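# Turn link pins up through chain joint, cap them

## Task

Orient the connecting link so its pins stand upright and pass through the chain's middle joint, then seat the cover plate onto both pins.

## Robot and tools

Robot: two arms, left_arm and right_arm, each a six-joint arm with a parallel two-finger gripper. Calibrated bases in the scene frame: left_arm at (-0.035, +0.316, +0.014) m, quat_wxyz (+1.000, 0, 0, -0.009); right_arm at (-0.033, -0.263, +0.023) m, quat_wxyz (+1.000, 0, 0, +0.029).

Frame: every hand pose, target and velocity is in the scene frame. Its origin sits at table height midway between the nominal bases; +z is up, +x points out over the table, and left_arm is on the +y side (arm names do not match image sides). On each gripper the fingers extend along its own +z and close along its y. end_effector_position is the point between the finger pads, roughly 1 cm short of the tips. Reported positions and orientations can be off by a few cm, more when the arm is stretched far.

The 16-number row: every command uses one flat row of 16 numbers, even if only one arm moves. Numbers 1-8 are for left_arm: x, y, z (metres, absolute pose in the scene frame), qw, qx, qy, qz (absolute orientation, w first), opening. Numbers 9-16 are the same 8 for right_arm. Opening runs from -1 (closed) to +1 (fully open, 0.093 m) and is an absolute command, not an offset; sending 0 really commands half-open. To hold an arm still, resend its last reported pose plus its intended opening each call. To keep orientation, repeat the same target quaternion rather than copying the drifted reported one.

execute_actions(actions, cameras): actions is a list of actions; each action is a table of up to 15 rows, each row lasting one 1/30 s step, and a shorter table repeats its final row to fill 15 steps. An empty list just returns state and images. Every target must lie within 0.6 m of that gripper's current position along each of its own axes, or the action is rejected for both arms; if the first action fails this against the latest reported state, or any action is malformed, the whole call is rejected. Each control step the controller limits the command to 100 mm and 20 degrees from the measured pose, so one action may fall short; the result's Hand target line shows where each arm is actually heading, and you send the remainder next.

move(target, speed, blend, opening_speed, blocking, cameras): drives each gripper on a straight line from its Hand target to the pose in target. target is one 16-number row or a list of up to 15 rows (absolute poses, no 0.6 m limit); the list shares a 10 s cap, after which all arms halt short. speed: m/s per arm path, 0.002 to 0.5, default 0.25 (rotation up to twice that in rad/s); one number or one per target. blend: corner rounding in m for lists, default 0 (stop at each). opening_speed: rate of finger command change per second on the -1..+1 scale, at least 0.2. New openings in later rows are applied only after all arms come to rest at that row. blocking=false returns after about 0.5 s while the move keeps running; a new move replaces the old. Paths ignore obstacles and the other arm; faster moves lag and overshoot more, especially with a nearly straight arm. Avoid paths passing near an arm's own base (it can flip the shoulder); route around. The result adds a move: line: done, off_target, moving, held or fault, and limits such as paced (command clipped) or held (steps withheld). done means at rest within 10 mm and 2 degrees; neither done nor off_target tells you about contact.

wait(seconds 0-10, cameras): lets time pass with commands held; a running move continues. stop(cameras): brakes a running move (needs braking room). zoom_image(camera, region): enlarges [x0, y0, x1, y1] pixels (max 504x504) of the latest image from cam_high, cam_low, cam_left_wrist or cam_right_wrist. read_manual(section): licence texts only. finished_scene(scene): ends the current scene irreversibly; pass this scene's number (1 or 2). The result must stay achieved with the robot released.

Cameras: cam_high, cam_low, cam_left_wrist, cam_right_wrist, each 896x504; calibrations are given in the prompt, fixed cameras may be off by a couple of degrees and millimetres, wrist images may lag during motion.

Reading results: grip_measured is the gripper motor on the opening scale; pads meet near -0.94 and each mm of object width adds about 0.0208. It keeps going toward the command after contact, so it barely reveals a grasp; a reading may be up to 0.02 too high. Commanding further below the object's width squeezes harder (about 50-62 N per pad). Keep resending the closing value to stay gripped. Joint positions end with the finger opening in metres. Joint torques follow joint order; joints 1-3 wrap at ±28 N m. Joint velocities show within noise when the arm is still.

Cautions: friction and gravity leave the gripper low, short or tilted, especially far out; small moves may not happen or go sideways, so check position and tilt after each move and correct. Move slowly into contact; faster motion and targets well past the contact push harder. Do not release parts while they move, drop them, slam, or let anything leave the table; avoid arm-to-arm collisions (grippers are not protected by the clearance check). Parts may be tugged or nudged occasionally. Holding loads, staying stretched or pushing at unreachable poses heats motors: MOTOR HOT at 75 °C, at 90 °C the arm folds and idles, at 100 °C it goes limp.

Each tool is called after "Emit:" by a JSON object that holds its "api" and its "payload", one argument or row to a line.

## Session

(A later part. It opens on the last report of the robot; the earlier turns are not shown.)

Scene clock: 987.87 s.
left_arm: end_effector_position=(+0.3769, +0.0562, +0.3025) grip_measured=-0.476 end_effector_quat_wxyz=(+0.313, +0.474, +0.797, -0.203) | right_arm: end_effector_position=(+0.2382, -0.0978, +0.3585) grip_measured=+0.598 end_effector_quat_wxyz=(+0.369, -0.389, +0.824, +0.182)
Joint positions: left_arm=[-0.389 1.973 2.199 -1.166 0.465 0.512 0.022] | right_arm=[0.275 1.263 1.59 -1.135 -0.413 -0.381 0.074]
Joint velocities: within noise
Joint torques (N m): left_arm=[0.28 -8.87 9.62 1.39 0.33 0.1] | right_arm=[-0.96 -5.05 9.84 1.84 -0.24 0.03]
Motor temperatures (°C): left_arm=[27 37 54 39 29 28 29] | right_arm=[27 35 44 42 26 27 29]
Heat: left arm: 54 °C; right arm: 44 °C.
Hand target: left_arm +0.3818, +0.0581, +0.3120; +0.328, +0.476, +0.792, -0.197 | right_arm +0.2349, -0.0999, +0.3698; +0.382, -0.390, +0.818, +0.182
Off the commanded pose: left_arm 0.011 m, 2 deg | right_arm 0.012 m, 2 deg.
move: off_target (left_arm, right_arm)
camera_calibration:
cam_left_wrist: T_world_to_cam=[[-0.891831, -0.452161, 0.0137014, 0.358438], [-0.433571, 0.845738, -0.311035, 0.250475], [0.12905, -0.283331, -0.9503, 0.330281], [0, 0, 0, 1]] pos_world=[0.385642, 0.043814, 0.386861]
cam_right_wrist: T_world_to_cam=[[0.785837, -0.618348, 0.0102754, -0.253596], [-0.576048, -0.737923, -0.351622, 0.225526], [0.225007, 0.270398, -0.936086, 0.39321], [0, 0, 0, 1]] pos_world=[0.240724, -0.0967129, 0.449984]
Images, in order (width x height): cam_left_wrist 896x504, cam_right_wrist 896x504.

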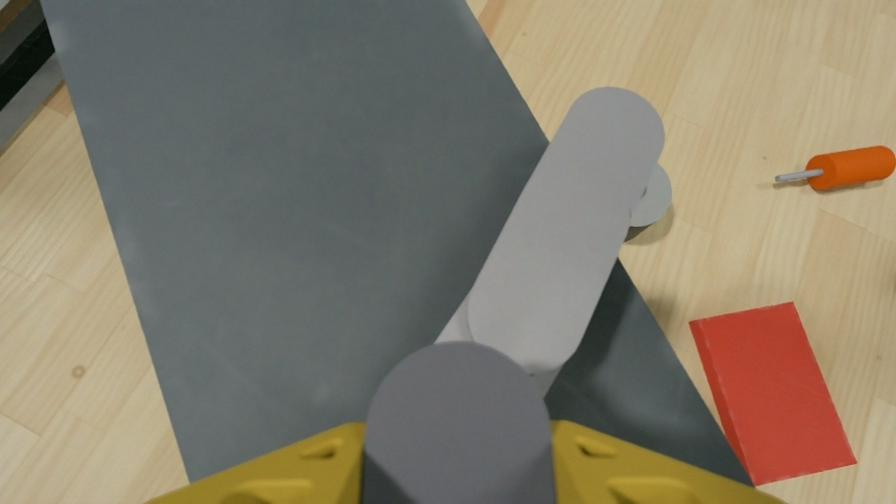

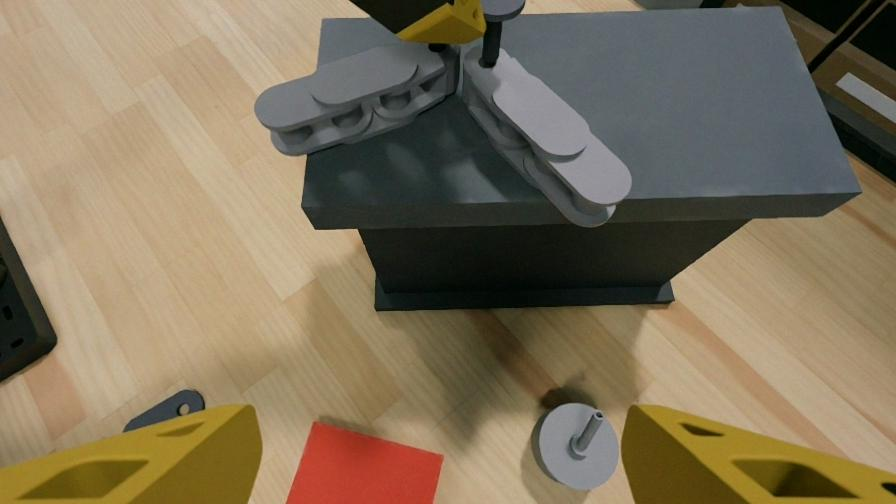

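Beautiful; pins are pulling out. Continue up.

Emit:
{"api": "move", "payload": {
  "target": [0.378,0.0580,0.334,0.3280,0.4758,0.7920,-0.1971,-0.5,0.235,-0.10,0.37,0.3814,-0.3902,0.8180,0.1819,0.6],
  "speed": 0.04,
  "cameras": ["cam_left_wrist","cam_right_wrist"]
}}

Emit:
{"api": "zoom_image", "payload": {
  "camera": "cam_right_wrist",
  "region": [240, 0, 640, 230]
}}

Scene clock: 995.03 s.
left_arm: end_effector_position=(+0.3745, +0.0573, +0.3252) grip_measured=-0.476 end_effector_quat_wxyz=(+0.314, +0.474, +0.797, -0.203) | right_arm: end_effector_position=(+0.2382, -0.0978, +0.3585) grip_measured=+0.598 end_effector_quat_wxyz=(+0.369, -0.389, +0.824, +0.182)
Joint positions: left_arm=[-0.389 2.032 2.392 -1.298 0.465 0.512 0.022] | right_arm=[0.275 1.263 1.59 -1.135 -0.413 -0.381 0.074]
Joint velocities: within noise
Joint torques (N m): left_arm=[-0.1 -8.96 9.17 1.37 0.31 0.06] | right_arm=[-0.84 -5.19 9.73 1.87 -0.23 0.07]
Motor temperatures (°C): left_arm=[27 38 53 39 29 28 29] | right_arm=[27 35 45 42 26 27 29]
Heat: left arm: 53 °C; right arm: 45 °C.
Hand target: left_arm +0.3778, +0.0581, +0.3339; +0.328, +0.476, +0.792, -0.197 | right_arm +0.2349, -0.0999, +0.3698; +0.382, -0.390, +0.818, +0.182
Off the commanded pose: left_arm 0.009 m, 2 deg | right_arm 0.012 m, 2 deg.
move: off_target (right_arm)
camera_calibration:
cam_left_wrist: T_world_to_cam=[[-0.891854, -0.452151, 0.0124807, 0.356818], [-0.433025, 0.845503, -0.312432, 0.25585], [0.130714, -0.284049, -0.949858, 0.351787], [0, 0, 0, 1]] pos_world=[0.383035, 0.0449377, 0.40963]
cam_right_wrist: T_world_to_cam=[[0.785837, -0.618348, 0.0102754, -0.253596], [-0.576048, -0.737923, -0.351622, 0.225526], [0.225007, 0.270398, -0.936086, 0.39321], [0, 0, 0, 1]] pos_world=[0.240724, -0.0967129, 0.449984]
Images, in order (width x height): cam_left_wrist 896x504, cam_right_wrist 896x504.

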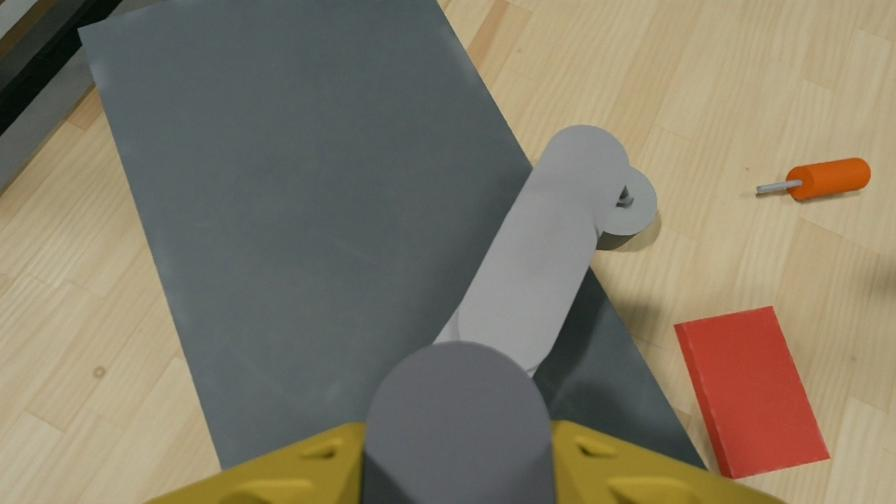

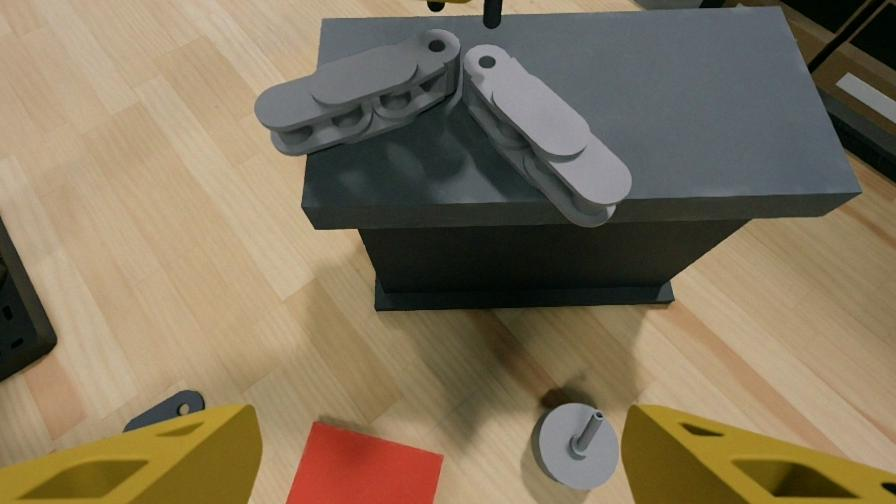

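Scaled by 1.260 from the camera's 896x504 image, which has a finer 1280x720 frame.

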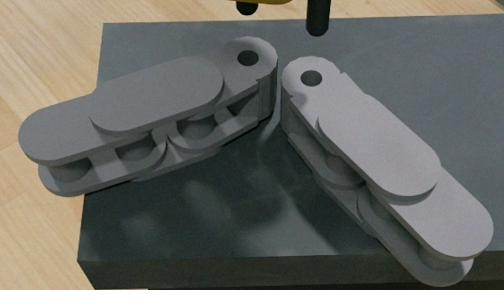

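Emit:
{"api": "move", "payload": {
  "target": [
    [0.33,0.075,0.365,0.3280,0.4758,0.7920,-0.1971,-0.5,0.20,-0.24,0.32,0.3814,-0.3902,0.8180,0.1819,0.3],
    [0.29,0.06,0.385,0.3280,0.4758,0.7920,-0.1971,-0.5,0.20,-0.24,0.32,0.3814,-0.3902,0.8180,0.1819,0.3]
  ],
  "speed": 0.1,
  "blend": 0.02
}}

Scene clock: 1074.33 s.
left_arm: end_effector_position=(+0.2944, +0.0570, +0.3741) grip_measured=-0.476 end_effector_quat_wxyz=(+0.314, +0.479, +0.795, -0.200) | right_arm: end_effector_position=(+0.2002, -0.2394, +0.3228) grip_measured=+0.302 end_effector_quat_wxyz=(+0.384, -0.395, +0.816, +0.173)
Joint positions: left_arm=[-0.491 1.827 2.332 -1.409 0.403 0.436 0.022] | right_arm=[-0.519 1.208 1.462 -1.553 -0.838 -1.24 0.06]
Joint velocities: within noise
Joint torques (N m): left_arm=[-0.64 -9.35 6.28 1.39 0.24 -0.06] | right_arm=[-0.92 -2.52 5.96 0.78 -0.49 0.06]
Motor temperatures (°C): left_arm=[27 40 54 39 29 28 30] | right_arm=[27 35 45 41 26 27 29]
Heat: left arm: 54 °C; right arm: 45 °C.
Hand target: left_arm +0.2900, +0.0600, +0.3849; +0.328, +0.476, +0.792, -0.197 | right_arm +0.1999, -0.2399, +0.3201; +0.381, -0.390, +0.818, +0.182
Off the commanded pose: left_arm 0.012 m, 2 deg | right_arm 0.003 m, 1 deg.
move: off_target (left_arm)
camera_calibration:
cam_left_wrist: T_world_to_cam=[[-0.895649, -0.444733, 0.00509412, 0.288133], [-0.42427, 0.850888, -0.309813, 0.232789], [0.13345, -0.279645, -0.950784, 0.40793], [0, 0, 0, 1]] pos_world=[0.302393, 0.0441406, 0.458507]
cam_right_wrist: T_world_to_cam=[[0.787284, -0.615054, 0.0435032, -0.321148], [-0.558535, -0.741267, -0.372238, 0.088967], [0.261194, 0.268759, -0.927117, 0.396034], [0, 0, 0, 1]] pos_world=[0.199084, -0.238013, 0.414258]

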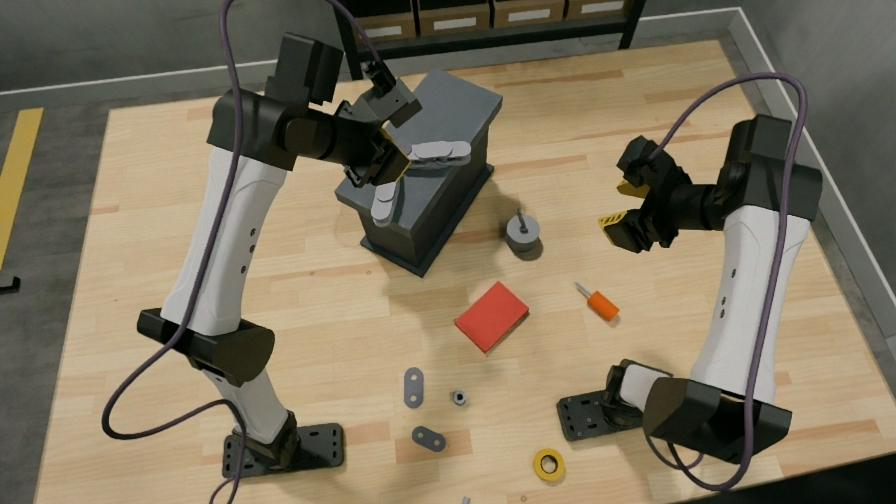

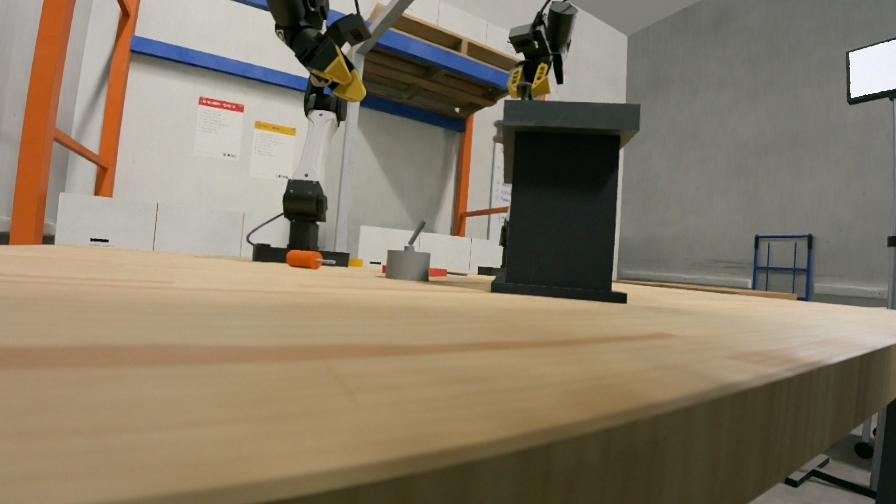

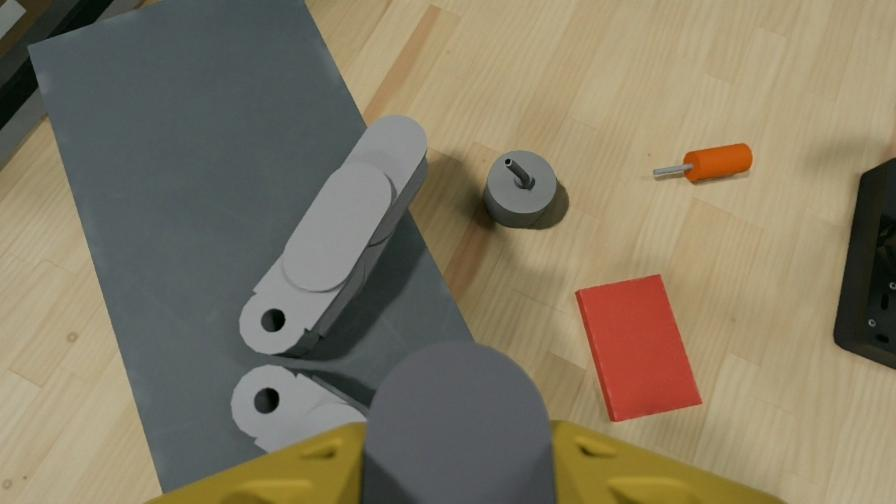

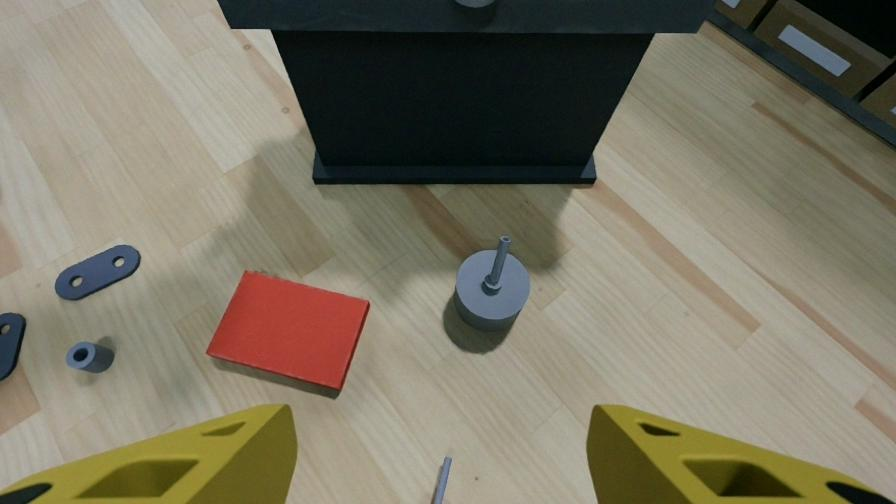

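Emit:
{"api": "move", "payload": {
  "target": [
    [0.28,0.03,0.38,0.2480,0.2060,0.8020,-0.5020,-0.5,0.17,-0.25,0.32,0.3814,-0.3902,0.8180,0.1819,0.1],
    [0.28,-0.02,0.355,0.1228,-0.1228,0.6964,-0.6964,-0.5,0.17,-0.25,0.32,0.3814,-0.3902,0.8180,0.1819,0.1]
  ],
  "speed": 0.3,
  "blend": 0.02
}}

Scene clock: 1114.67 s.
left_arm: end_effector_position=(+0.2835, -0.0207, +0.3404) grip_measured=-0.476 end_effector_quat_wxyz=(+0.111, -0.130, +0.710, -0.684) | right_arm: end_effector_position=(+0.1735, -0.2493, +0.3229) grip_measured=+0.102 end_effector_quat_wxyz=(+0.409, -0.368, +0.825, +0.128)
Joint positions: left_arm=[-0.579 1.472 1.076 0.344 0.632 -1.561 0.022] | right_arm=[-0.644 1.071 1.382 -1.574 -0.844 -1.285 0.05]
Joint velocities: within noise
Joint torques (N m): left_arm=[-1.07 -7.77 7.91 2.12 -0.03 0.04] | right_arm=[-0.77 -2.29 5.5 0.83 -0.4 0.07]
Motor temperatures (°C): left_arm=[27 42 51 40 29 28 30] | right_arm=[27 33 43 39 26 27 29]
Heat: left arm: 51 °C; right arm: 43 °C.
Hand target: left_arm +0.2798, -0.0198, +0.3551; +0.123, -0.123, +0.696, -0.696 | right_arm +0.1708, -0.2493, +0.3196; +0.405, -0.365, +0.828, +0.130
Off the commanded pose: left_arm 0.015 m, 3 deg | right_arm 0.005 m, 7 deg.
joint sent to its limit (right arm) — joint 4 (wrist pitch), lower limit. The joint targets are off in orientation, not in position.
move: off_target (left_arm, right_arm)
camera_calibration:
cam_left_wrist: T_world_to_cam=[[0.0117847, -0.0361942, 0.999275, -0.343271], [-0.994233, 0.106104, 0.0155684, 0.319231], [-0.10659, -0.993696, -0.034735, 0.0969825], [0, 0, 0, 1]] pos_world=[0.331773, 0.0500751, 0.341421]
cam_right_wrist: T_world_to_cam=[[0.721563, -0.683089, 0.112855, -0.334175], [-0.60418, -0.700854, -0.379172, 0.0869425], [0.338103, 0.205411, -0.918419, 0.373864], [0, 0, 0, 1]] pos_world=[0.167253, -0.244133, 0.414043]

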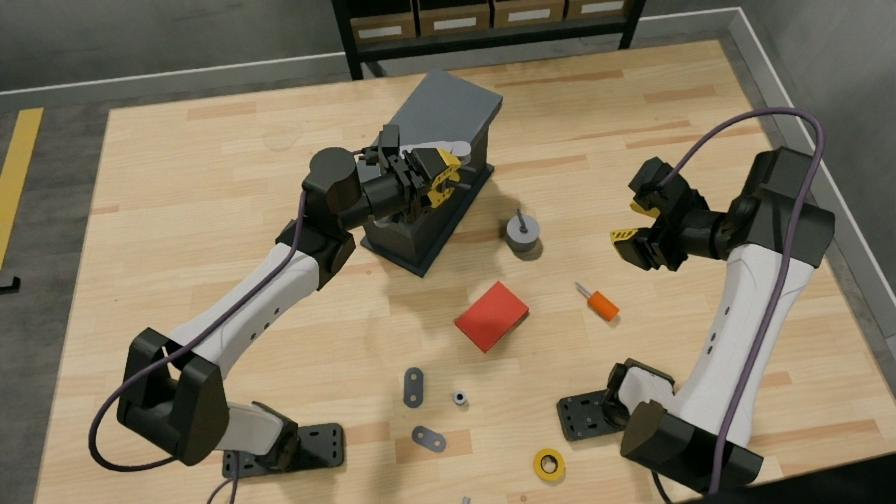

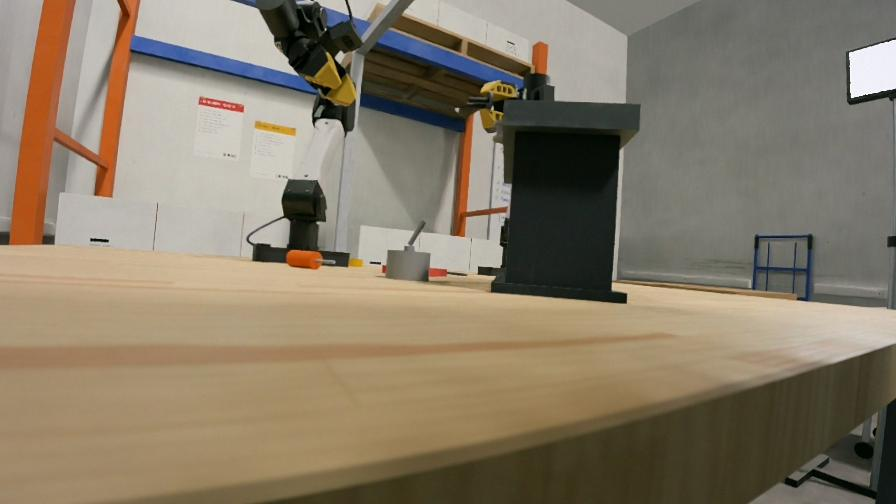

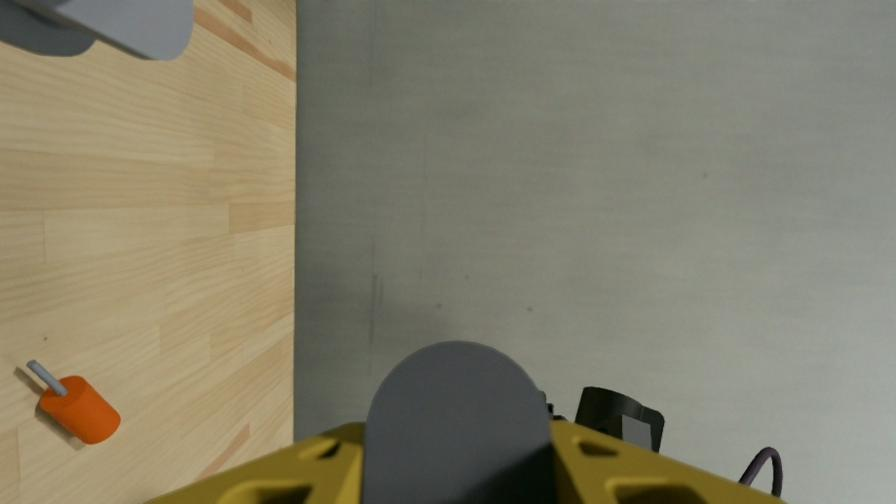

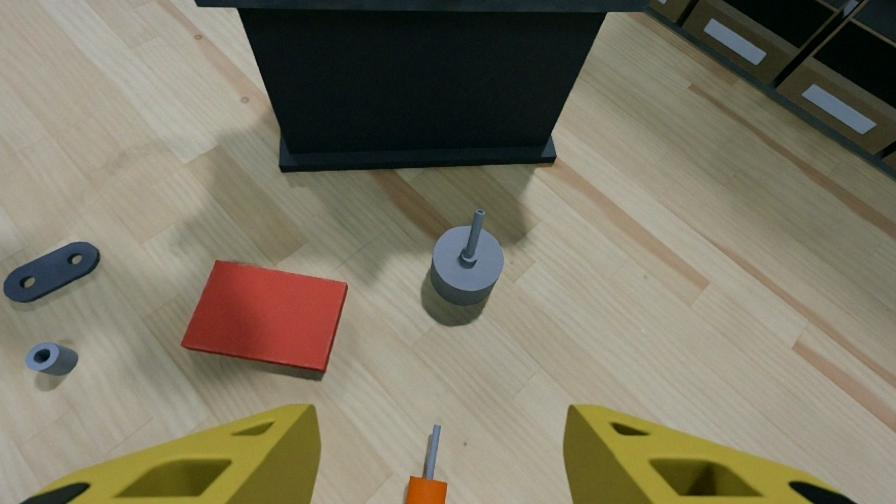

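Emit:
{"api": "zoom_image", "payload": {
  "camera": "cam_high",
  "region": [340, 110, 540, 260]
}}

Emit:
{"api": "zoom_image", "payload": {
  "camera": "cam_low",
  "region": [430, 60, 590, 150]
}}

Scaled by 2.520 from the camera's 896x504 image, which has a finer 1280x720 frame.

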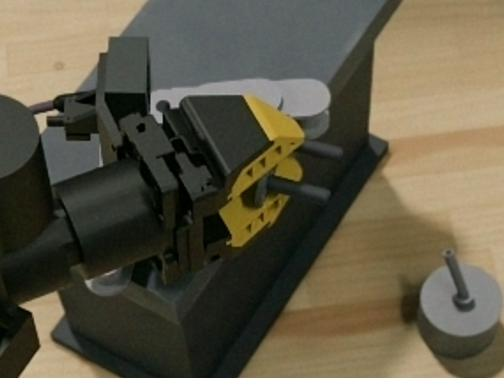

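Scaled by 3.150 from the camera's 896x504 image, which has a finer 1280x720 frame.

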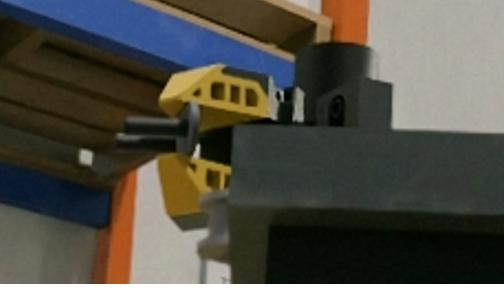

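Emit:
{"api": "move", "payload": {
  "target": [
    [0.32,-0.0,0.36,0.1228,-0.1228,0.6964,-0.6964,-0.5,0.20,-0.20,0.33,0.560,-0.566,0.555,-0.05,0.0],
    [0.32,-0.0,0.36,0.1228,-0.1228,0.6964,-0.6964,-0.5,0.26,-0.12,0.345,0.690,-0.691,0.154,-0.154,0.0]
  ],
  "speed": 0.2,
  "blend": 0.02
}}

Scene clock: 1163.33 s.
left_arm: end_effector_position=(+0.3176, +0.0001, +0.3414) grip_measured=-0.476 end_effector_quat_wxyz=(+0.115, -0.137, +0.708, -0.684) | right_arm: end_effector_position=(+0.2611, -0.1229, +0.3509) grip_measured=+0.002 end_effector_quat_wxyz=(+0.689, -0.688, +0.156, -0.164)
Joint positions: left_arm=[-0.476 1.536 1.138 0.346 0.719 -1.562 0.022] | right_arm=[-0.107 1.077 0.761 0.325 -1.163 -1.573 0.045]
Joint velocities: within noise
Joint torques (N m): left_arm=[0.28 -6.43 11.19 2 0.29 -0.01] | right_arm=[0.51 -2.88 7.19 1.96 -0.05 0.14]
Motor temperatures (°C): left_arm=[27 39 54 46 29 28 30] | right_arm=[27 32 42 38 26 27 29]
Heat: left arm: 54 °C; right arm: 42 °C.
Hand target: left_arm +0.3193, +0.0004, +0.3597; +0.123, -0.123, +0.697, -0.696 | right_arm +0.2599, -0.1200, +0.3451; +0.690, -0.691, +0.154, -0.154
Off the commanded pose: left_arm 0.019 m, 3 deg | right_arm 0.007 m, 1 deg.
move: off_target (left_arm)
camera_calibration:
cam_left_wrist: T_world_to_cam=[[0.0156607, -0.0324101, 0.999352, -0.345155], [-0.995726, 0.0904725, 0.018538, 0.350464], [-0.0910147, -0.995371, -0.0308547, 0.115071], [0, 0, 0, 1]] pos_world=[0.364845, 0.0716448, 0.341985]
cam_right_wrist: T_world_to_cam=[[-0.0377557, 0.0118999, 0.999216, -0.341585], [0.585284, -0.810206, 0.0317641, -0.2291], [0.809949, 0.586024, 0.023625, -0.0630461], [0, 0, 0, 1]] pos_world=[0.172256, -0.144607, 0.350084]

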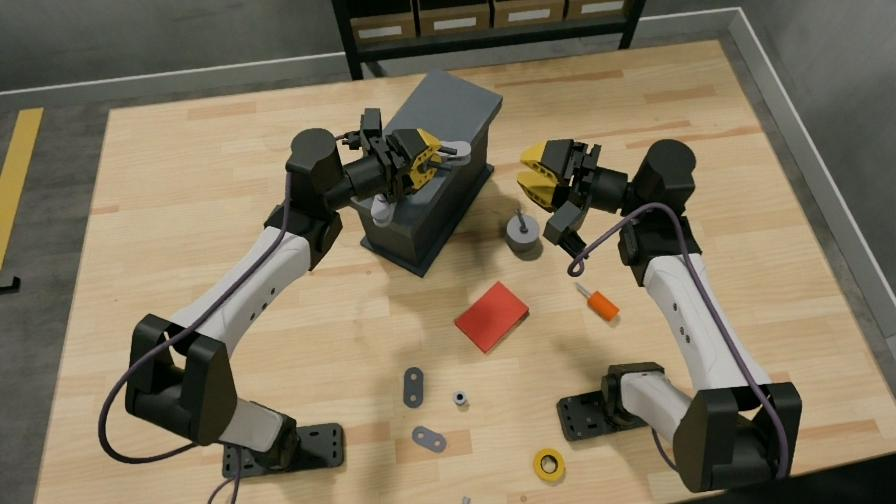

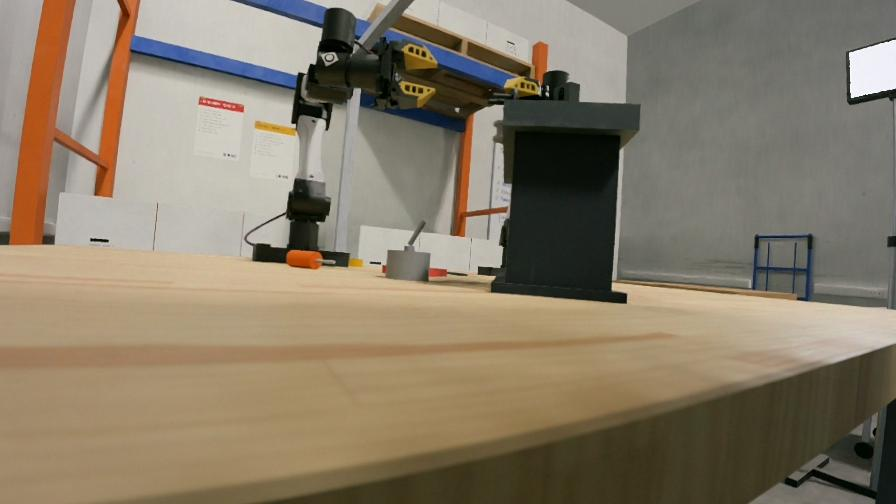

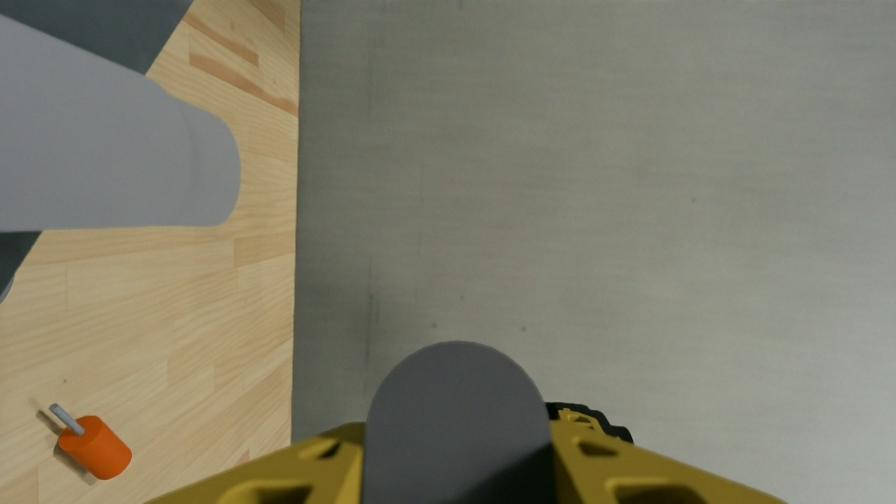

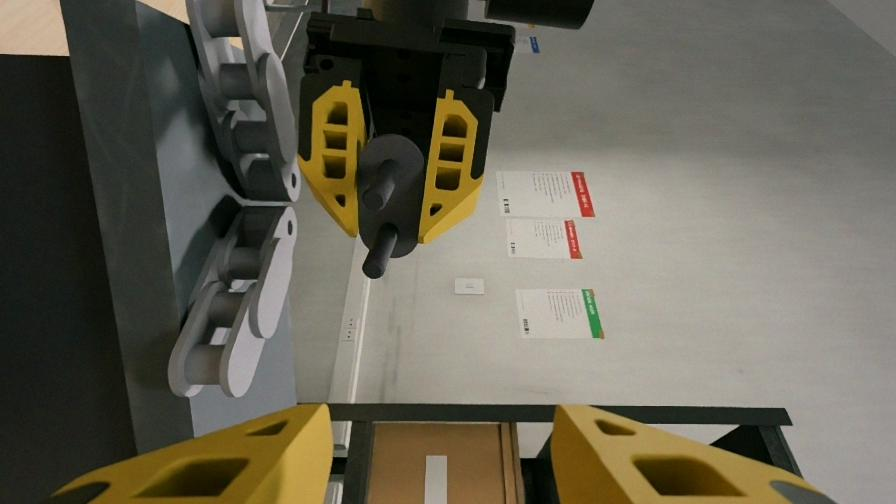

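Emit:
{"api": "move", "payload": {
  "target": [0.32,-0.0,0.36,0.1228,-0.1228,0.6964,-0.6964,-0.5,0.2835,-0.081,0.320,0.690,-0.691,0.154,-0.154,-0.2],
  "speed": 0.08,
  "cameras": ["cam_right_wrist","cam_low"]
}}

Scene clock: 1183.67 s.
left_arm: end_effector_position=(+0.3177, +0.0001, +0.3416) grip_measured=-0.476 end_effector_quat_wxyz=(+0.115, -0.137, +0.708, -0.684) | right_arm: end_effector_position=(+0.2823, -0.0826, +0.3274) grip_measured=-0.198 end_effector_quat_wxyz=(+0.692, -0.689, +0.148, -0.158)
Joint positions: left_arm=[-0.476 1.536 1.139 0.346 0.719 -1.562 0.022] | right_arm=[0.055 1.21 0.737 0.485 -1.022 -1.573 0.036]
Joint velocities: within noise
Joint torques (N m): left_arm=[0.2 -6.39 11.19 1.99 0.26 -0.01] | right_arm=[0.68 -3.78 6.99 2.05 0.16 0.13]
Motor temperatures (°C): left_arm=[27 39 56 46 29 28 30] | right_arm=[27 32 42 39 26 27 29]
Heat: left arm: 56 °C; right arm: 42 °C.
Hand target: left_arm +0.3193, +0.0004, +0.3598; +0.123, -0.123, +0.697, -0.696 | right_arm +0.2834, -0.0811, +0.3200; +0.690, -0.691, +0.154, -0.154
Off the commanded pose: left_arm 0.019 m, 3 deg | right_arm 0.008 m, 1 deg.
move: off_target (left_arm)
camera_calibration:
cam_right_wrist: T_world_to_cam=[[-0.041732, 0.0093544, 0.999085, -0.316764], [0.602344, -0.79757, 0.0326277, -0.212197], [0.797145, 0.603154, 0.0276496, -0.0995035], [0, 0, 0, 1]] pos_world=[0.193915, -0.106263, 0.326149]
Images, in order (width x height): cam_low 896x504, cam_right_wrist 896x504.

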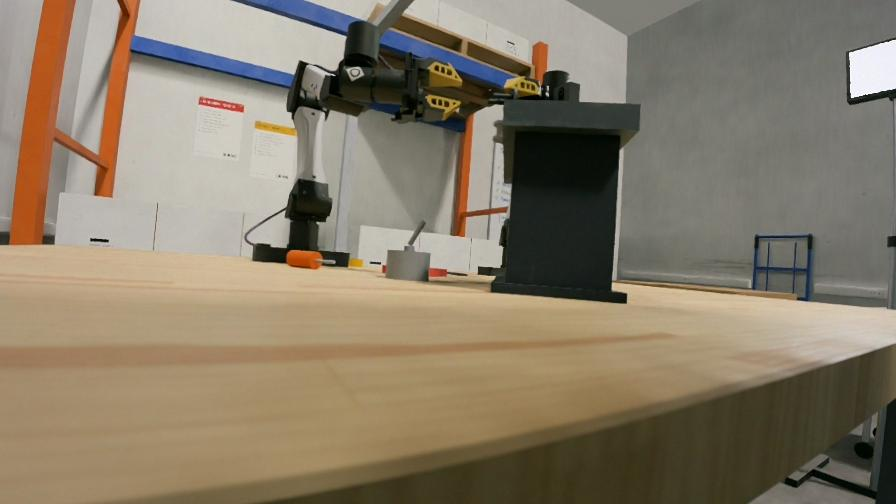

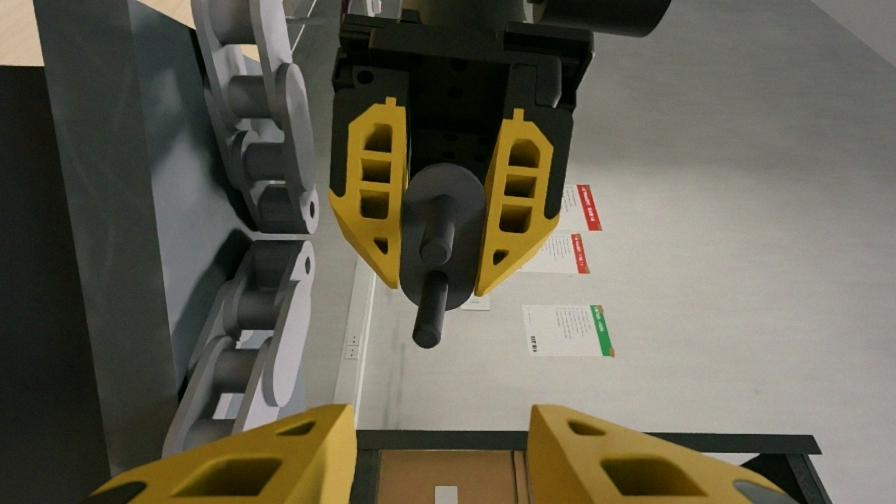

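Emit:
{"api": "move", "payload": {
  "target": [0.32,-0.0,0.36,0.1228,-0.1228,0.6964,-0.6964,-0.5,0.2996,-0.0556,0.317,0.697,-0.682,0.190,-0.118,-0.4],
  "speed": 0.06,
  "cameras": ["cam_right_wrist"]
}}

Scene clock: 1225.83 s.
left_arm: end_effector_position=(+0.3177, +0.0001, +0.3416) grip_measured=-0.476 end_effector_quat_wxyz=(+0.115, -0.137, +0.708, -0.684) | right_arm: end_effector_position=(+0.2947, -0.0583, +0.3058) grip_measured=-0.398 end_effector_quat_wxyz=(+0.692, -0.686, +0.196, -0.110)
Joint positions: left_arm=[-0.476 1.536 1.139 0.346 0.719 -1.562 0.022] | right_arm=[0.142 1.298 0.737 0.53 -0.935 -1.475 0.026]
Joint velocities: within noise
Joint torques (N m): left_arm=[0.32 -6.37 11.23 2 0.28 0.01] | right_arm=[0.36 -4.46 11.51 2.18 0.18 0.25]
Motor temperatures (°C): left_arm=[27 39 60 46 29 28 31] | right_arm=[27 32 42 41 26 27 29]
Heat: left arm: 60 °C; right arm: 42 °C.
Hand target: left_arm +0.3193, +0.0004, +0.3598; +0.123, -0.123, +0.697, -0.696 | right_arm +0.2991, -0.0559, +0.3170; +0.697, -0.682, +0.190, -0.118
Off the commanded pose: left_arm 0.019 m, 3 deg | right_arm 0.013 m, 1 deg.
move: off_target (left_arm, right_arm)
camera_calibration:
cam_right_wrist: T_world_to_cam=[[0.0897956, -0.0244498, 0.99566, -0.33464], [0.598884, -0.797447, -0.073594, -0.166048], [0.795786, 0.602893, -0.0569647, -0.0971535], [0, 0, 0, 1]] pos_world=[0.206806, -0.0820229, 0.315433]
Images, in order (width x height): cam_right_wrist 896x504.

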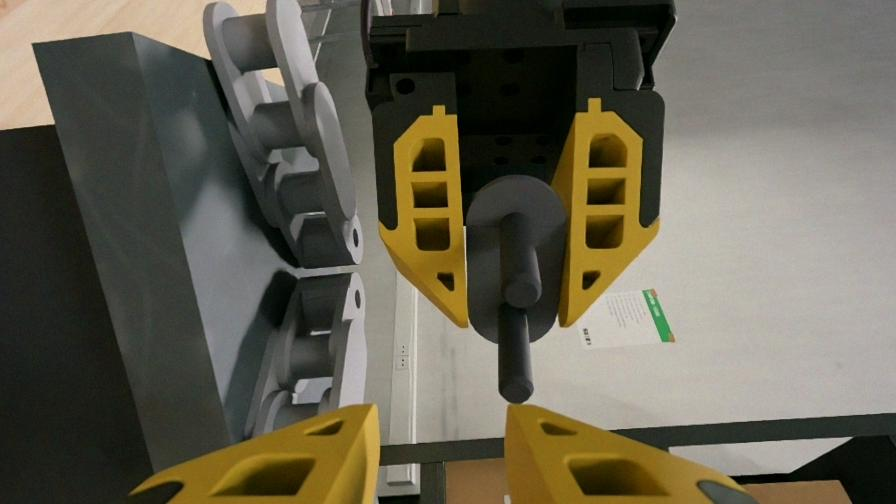

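Emit:
{"api": "move", "payload": {
  "target": [0.32,-0.0,0.36,0.1228,-0.1228,0.6964,-0.6964,-0.5,0.3000,-0.0565,0.335,0.7007,-0.6750,0.2137,-0.0936,-0.4],
  "speed": 0.06,
  "cameras": ["cam_right_wrist"]
}}

Scene clock: 1244.73 s.
left_arm: end_effector_position=(+0.3177, +0.0001, +0.3416) grip_measured=-0.476 end_effector_quat_wxyz=(+0.115, -0.137, +0.708, -0.684) | right_arm: end_effector_position=(+0.2994, -0.0574, +0.3227) grip_measured=-0.398 end_effector_quat_wxyz=(+0.696, -0.678, +0.218, -0.087)
Joint positions: left_arm=[-0.476 1.536 1.139 0.346 0.719 -1.562 0.022] | right_arm=[0.142 1.298 0.803 0.47 -0.934 -1.404 0.026]
Joint velocities: within noise
Joint torques (N m): left_arm=[0.31 -6.37 11.18 2 0.27 -0.01] | right_arm=[0.24 -6.12 11.14 1.93 0.18 0.2]
Motor temperatures (°C): left_arm=[27 39 61 47 29 28 31] | right_arm=[27 33 44 41 26 27 29]
Heat: left arm: 61 °C; right arm: 44 °C.
Hand target: left_arm +0.3193, +0.0004, +0.3598; +0.123, -0.123, +0.697, -0.696 | right_arm +0.2997, -0.0567, +0.3350; +0.701, -0.674, +0.213, -0.094
Off the commanded pose: left_arm 0.019 m, 3 deg | right_arm 0.012 m, 1 deg.
move: off_target (left_arm, right_arm)
camera_calibration:
cam_right_wrist: T_world_to_cam=[[0.147607, -0.0553317, 0.987497, -0.368282], [0.591326, -0.795397, -0.132957, -0.145401], [0.792808, 0.603558, -0.0846872, -0.0906215], [0, 0, 0, 1]] pos_world=[0.212186, -0.0813333, 0.33667]
Images, in order (width x height): cam_right_wrist 896x504.

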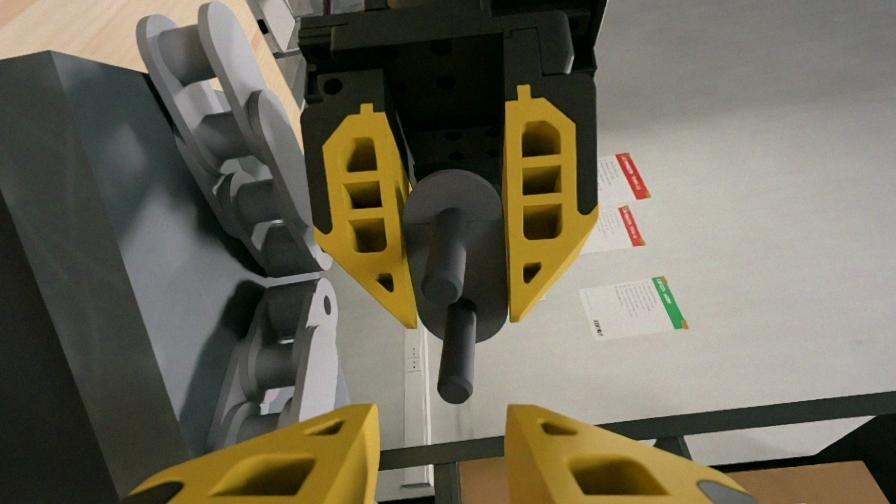

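Emit:
{"api": "move", "payload": {
  "target": [0.32,-0.0,0.36,0.1228,-0.1228,0.6964,-0.6964,-0.5,0.3084,-0.0385,0.3365,0.6955,-0.6835,0.182,-0.126,-0.4],
  "speed": 0.06,
  "cameras": ["cam_right_wrist"]
}}

Scene clock: 1262.57 s.
left_arm: end_effector_position=(+0.3177, +0.0001, +0.3416) grip_measured=-0.476 end_effector_quat_wxyz=(+0.115, -0.137, +0.708, -0.684) | right_arm: end_effector_position=(+0.3043, -0.0413, +0.3287) grip_measured=-0.398 end_effector_quat_wxyz=(+0.694, -0.685, +0.189, -0.117)
Joint positions: left_arm=[-0.476 1.536 1.139 0.346 0.719 -1.562 0.022] | right_arm=[0.196 1.328 0.844 0.468 -0.88 -1.482 0.026]
Joint velocities: within noise
Joint torques (N m): left_arm=[0.32 -6.42 11.23 2 0.28 -0.01] | right_arm=[0.38 -4.66 11.29 2.11 0.22 0.09]
Motor temperatures (°C): left_arm=[27 39 62 47 29 28 31] | right_arm=[27 34 48 42 26 27 29]
Heat: left arm: 62 °C; right arm: 48 °C.
Hand target: left_arm +0.3193, +0.0004, +0.3598; +0.123, -0.123, +0.697, -0.696 | right_arm +0.3081, -0.0387, +0.3364; +0.696, -0.683, +0.182, -0.126
Off the commanded pose: left_arm 0.019 m, 3 deg | right_arm 0.009 m, 1 deg.
move: off_target (left_arm)
camera_calibration:
cam_right_wrist: T_world_to_cam=[[0.0692359, -0.0236241, 0.997321, -0.352094], [0.600051, -0.797667, -0.0605515, -0.161208], [0.79696, 0.602635, -0.0410515, -0.119379], [0, 0, 0, 1]] pos_world=[0.21625, -0.0649662, 0.336488]
Images, in order (width x height): cam_right_wrist 896x504.

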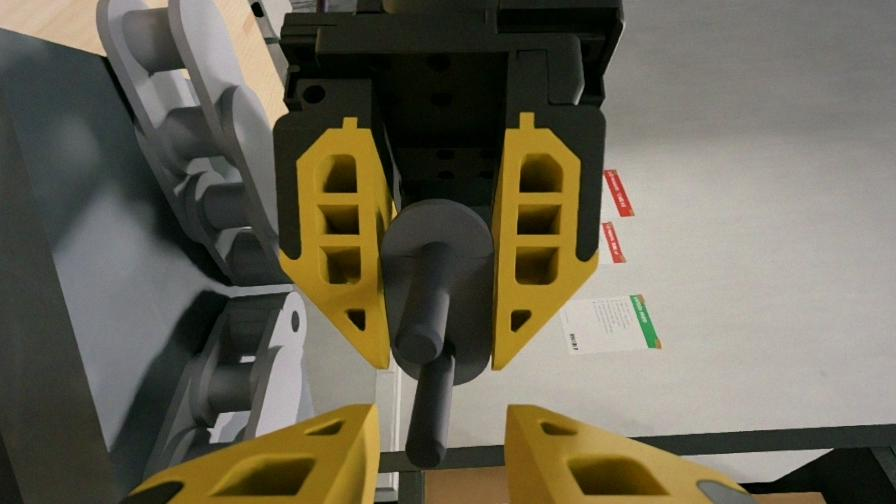

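Emit:
{"api": "move", "payload": {
  "target": [
    [0.32,-0.0,0.36,0.1228,-0.1228,0.6964,-0.6964,-0.5,0.3090,-0.0385,0.3325,0.6955,-0.6835,0.182,-0.126,-0.52],
    [0.32,-0.0,0.36,0.1228,-0.1228,0.6964,-0.6964,-0.5,0.3180,-0.0200,0.3310,0.6955,-0.6835,0.182,-0.126,-0.52]
  ],
  "speed": 0.04,
  "cameras": ["cam_right_wrist","cam_left_wrist"]
}}

Scene clock: 1282.43 s.
left_arm: end_effector_position=(+0.3195, -0.0005, +0.3371) grip_measured=-0.476 end_effector_quat_wxyz=(+0.105, -0.134, +0.710, -0.683) | right_arm: end_effector_position=(+0.3135, -0.0231, +0.3221) grip_measured=-0.518 end_effector_quat_wxyz=(+0.692, -0.687, +0.190, -0.116)
Joint positions: left_arm=[-0.469 1.552 1.144 0.347 0.743 -1.563 0.022] | right_arm=[0.249 1.392 0.872 0.497 -0.829 -1.483 0.02]
Joint velocities: within noise
Joint torques (N m): left_arm=[-0.39 -7.86 10.65 1.99 0.06 0.01] | right_arm=[0.4 -5.19 11.44 2.28 0.15 0.08]
Motor temperatures (°C): left_arm=[27 40 63 47 29 28 31] | right_arm=[27 34 47 42 26 27 29]
Heat: left arm: 63 °C; right arm: 47 °C.
Hand target: left_arm +0.3192, +0.0006, +0.3598; +0.123, -0.123, +0.696, -0.696 | right_arm +0.3175, -0.0202, +0.3310; +0.696, -0.683, +0.182, -0.126
Off the commanded pose: left_arm 0.023 m, 3 deg | right_arm 0.010 m, 2 deg.
move: off_target (left_arm)
camera_calibration:
cam_left_wrist: T_world_to_cam=[[0.0255711, -0.0355239, 0.999042, -0.343982], [-0.993829, 0.107002, 0.0292425, 0.348217], [-0.107938, -0.993624, -0.0325685, 0.120487], [0, 0, 0, 1]] pos_world=[0.367869, 0.0702391, 0.337394]
cam_right_wrist: T_world_to_cam=[[0.0741732, -0.020067, 0.997043, -0.347156], [0.600383, -0.797405, -0.0607133, -0.152651], [0.796265, 0.603111, -0.0470982, -0.135789], [0, 0, 0, 1]] pos_world=[0.225523, -0.0467955, 0.330467]
Images, in order (width x height): cam_left_wrist 896x504, cam_right_wrist 896x504.

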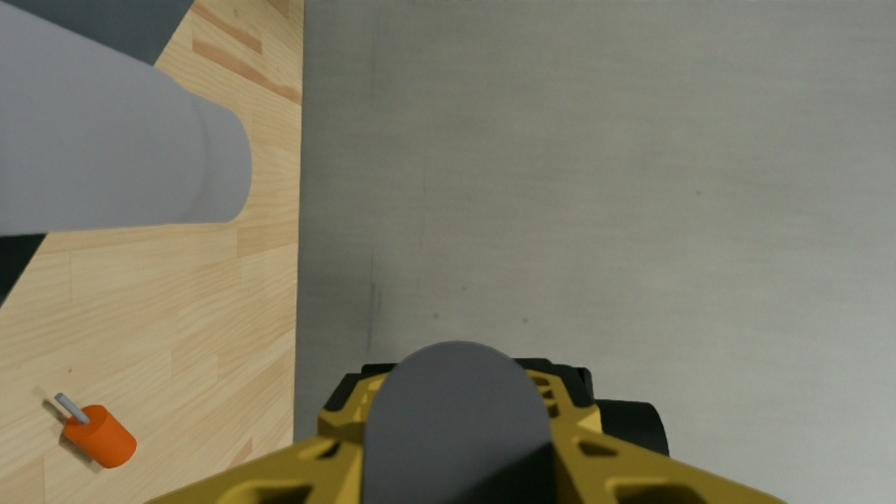

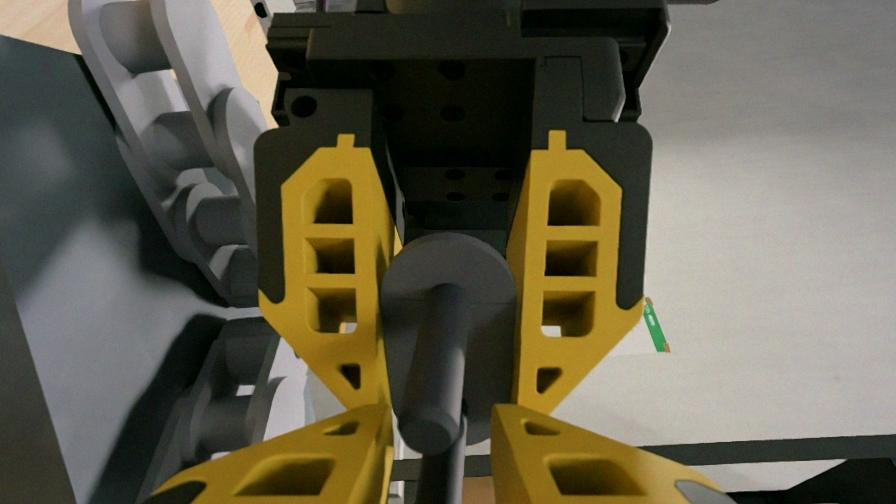

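Emit:
{"api": "move", "payload": {
  "target": [0.32,-0.0,0.36,0.1228,-0.1228,0.6964,-0.6964,-0.5,0.3238,-0.0080,0.3290,0.6955,-0.6835,0.182,-0.126,-0.52],
  "speed": 0.04,
  "cameras": ["cam_right_wrist","cam_high"]
}}

Emit:
{"api": "zoom_image", "payload": {
  "camera": "cam_high",
  "region": [360, 80, 560, 240]
}}

Scene clock: 1296.67 s.
left_arm: end_effector_position=(+0.3223, +0.0009, +0.3370) grip_measured=-0.476 end_effector_quat_wxyz=(+0.111, -0.140, +0.709, -0.682) | right_arm: end_effector_position=(+0.3206, -0.0137, +0.3219) grip_measured=-0.518 end_effector_quat_wxyz=(+0.692, -0.685, +0.191, -0.120)
Joint positions: left_arm=[-0.468 1.552 1.144 0.347 0.728 -1.563 0.022] | right_arm=[0.274 1.428 0.897 0.514 -0.796 -1.483 0.02]
Joint velocities: within noise
Joint torques (N m): left_arm=[-0.54 -7.8 10.65 1.99 0.21 0] | right_arm=[1.14 -5.27 11.44 2.26 0.19 0.11]
Motor temperatures (°C): left_arm=[27 40 63 47 29 28 31] | right_arm=[27 34 48 42 26 27 29]
Heat: left arm: 63 °C; right arm: 48 °C.
Hand target: left_arm +0.3193, +0.0005, +0.3598; +0.123, -0.123, +0.696, -0.696 | right_arm +0.3235, -0.0083, +0.3288; +0.696, -0.683, +0.182, -0.126
Off the commanded pose: left_arm 0.023 m, 3 deg | right_arm 0.010 m, 1 deg.
move: off_target (left_arm)
camera_calibration:
cam_right_wrist: T_world_to_cam=[[0.0687603, -0.0216345, 0.997399, -0.345605], [0.594907, -0.80167, -0.0584016, -0.148486], [0.800848, 0.597375, -0.0422526, -0.150167], [0, 0, 0, 1]] pos_world=[0.232361, -0.0368076, 0.329689]
Images, in order (width x height): cam_high 896x504, cam_right_wrist 896x504.

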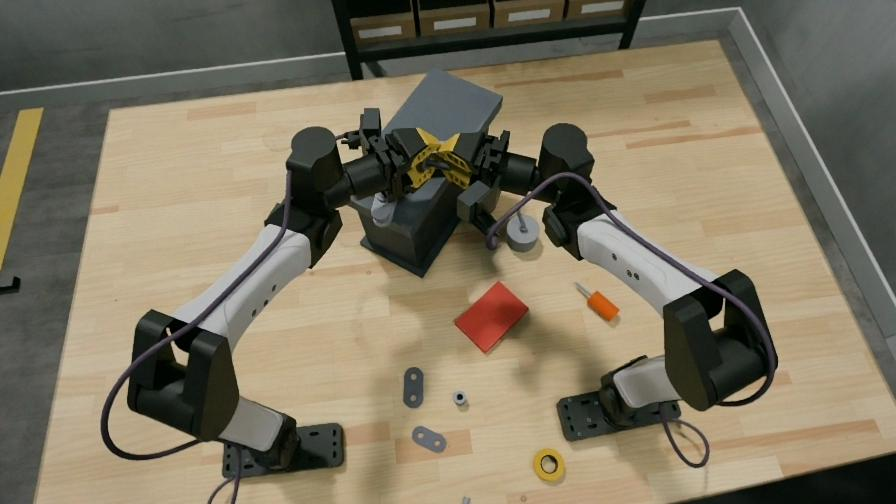

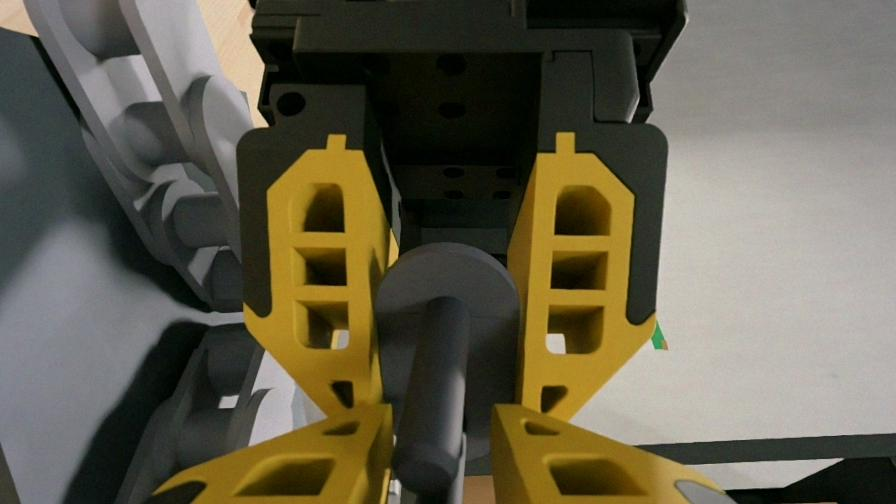

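Scaled by 2.520 from the camera's 896x504 image, which has a finer 1280x720 frame.

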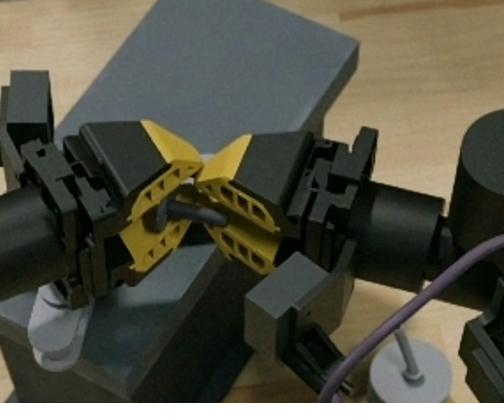

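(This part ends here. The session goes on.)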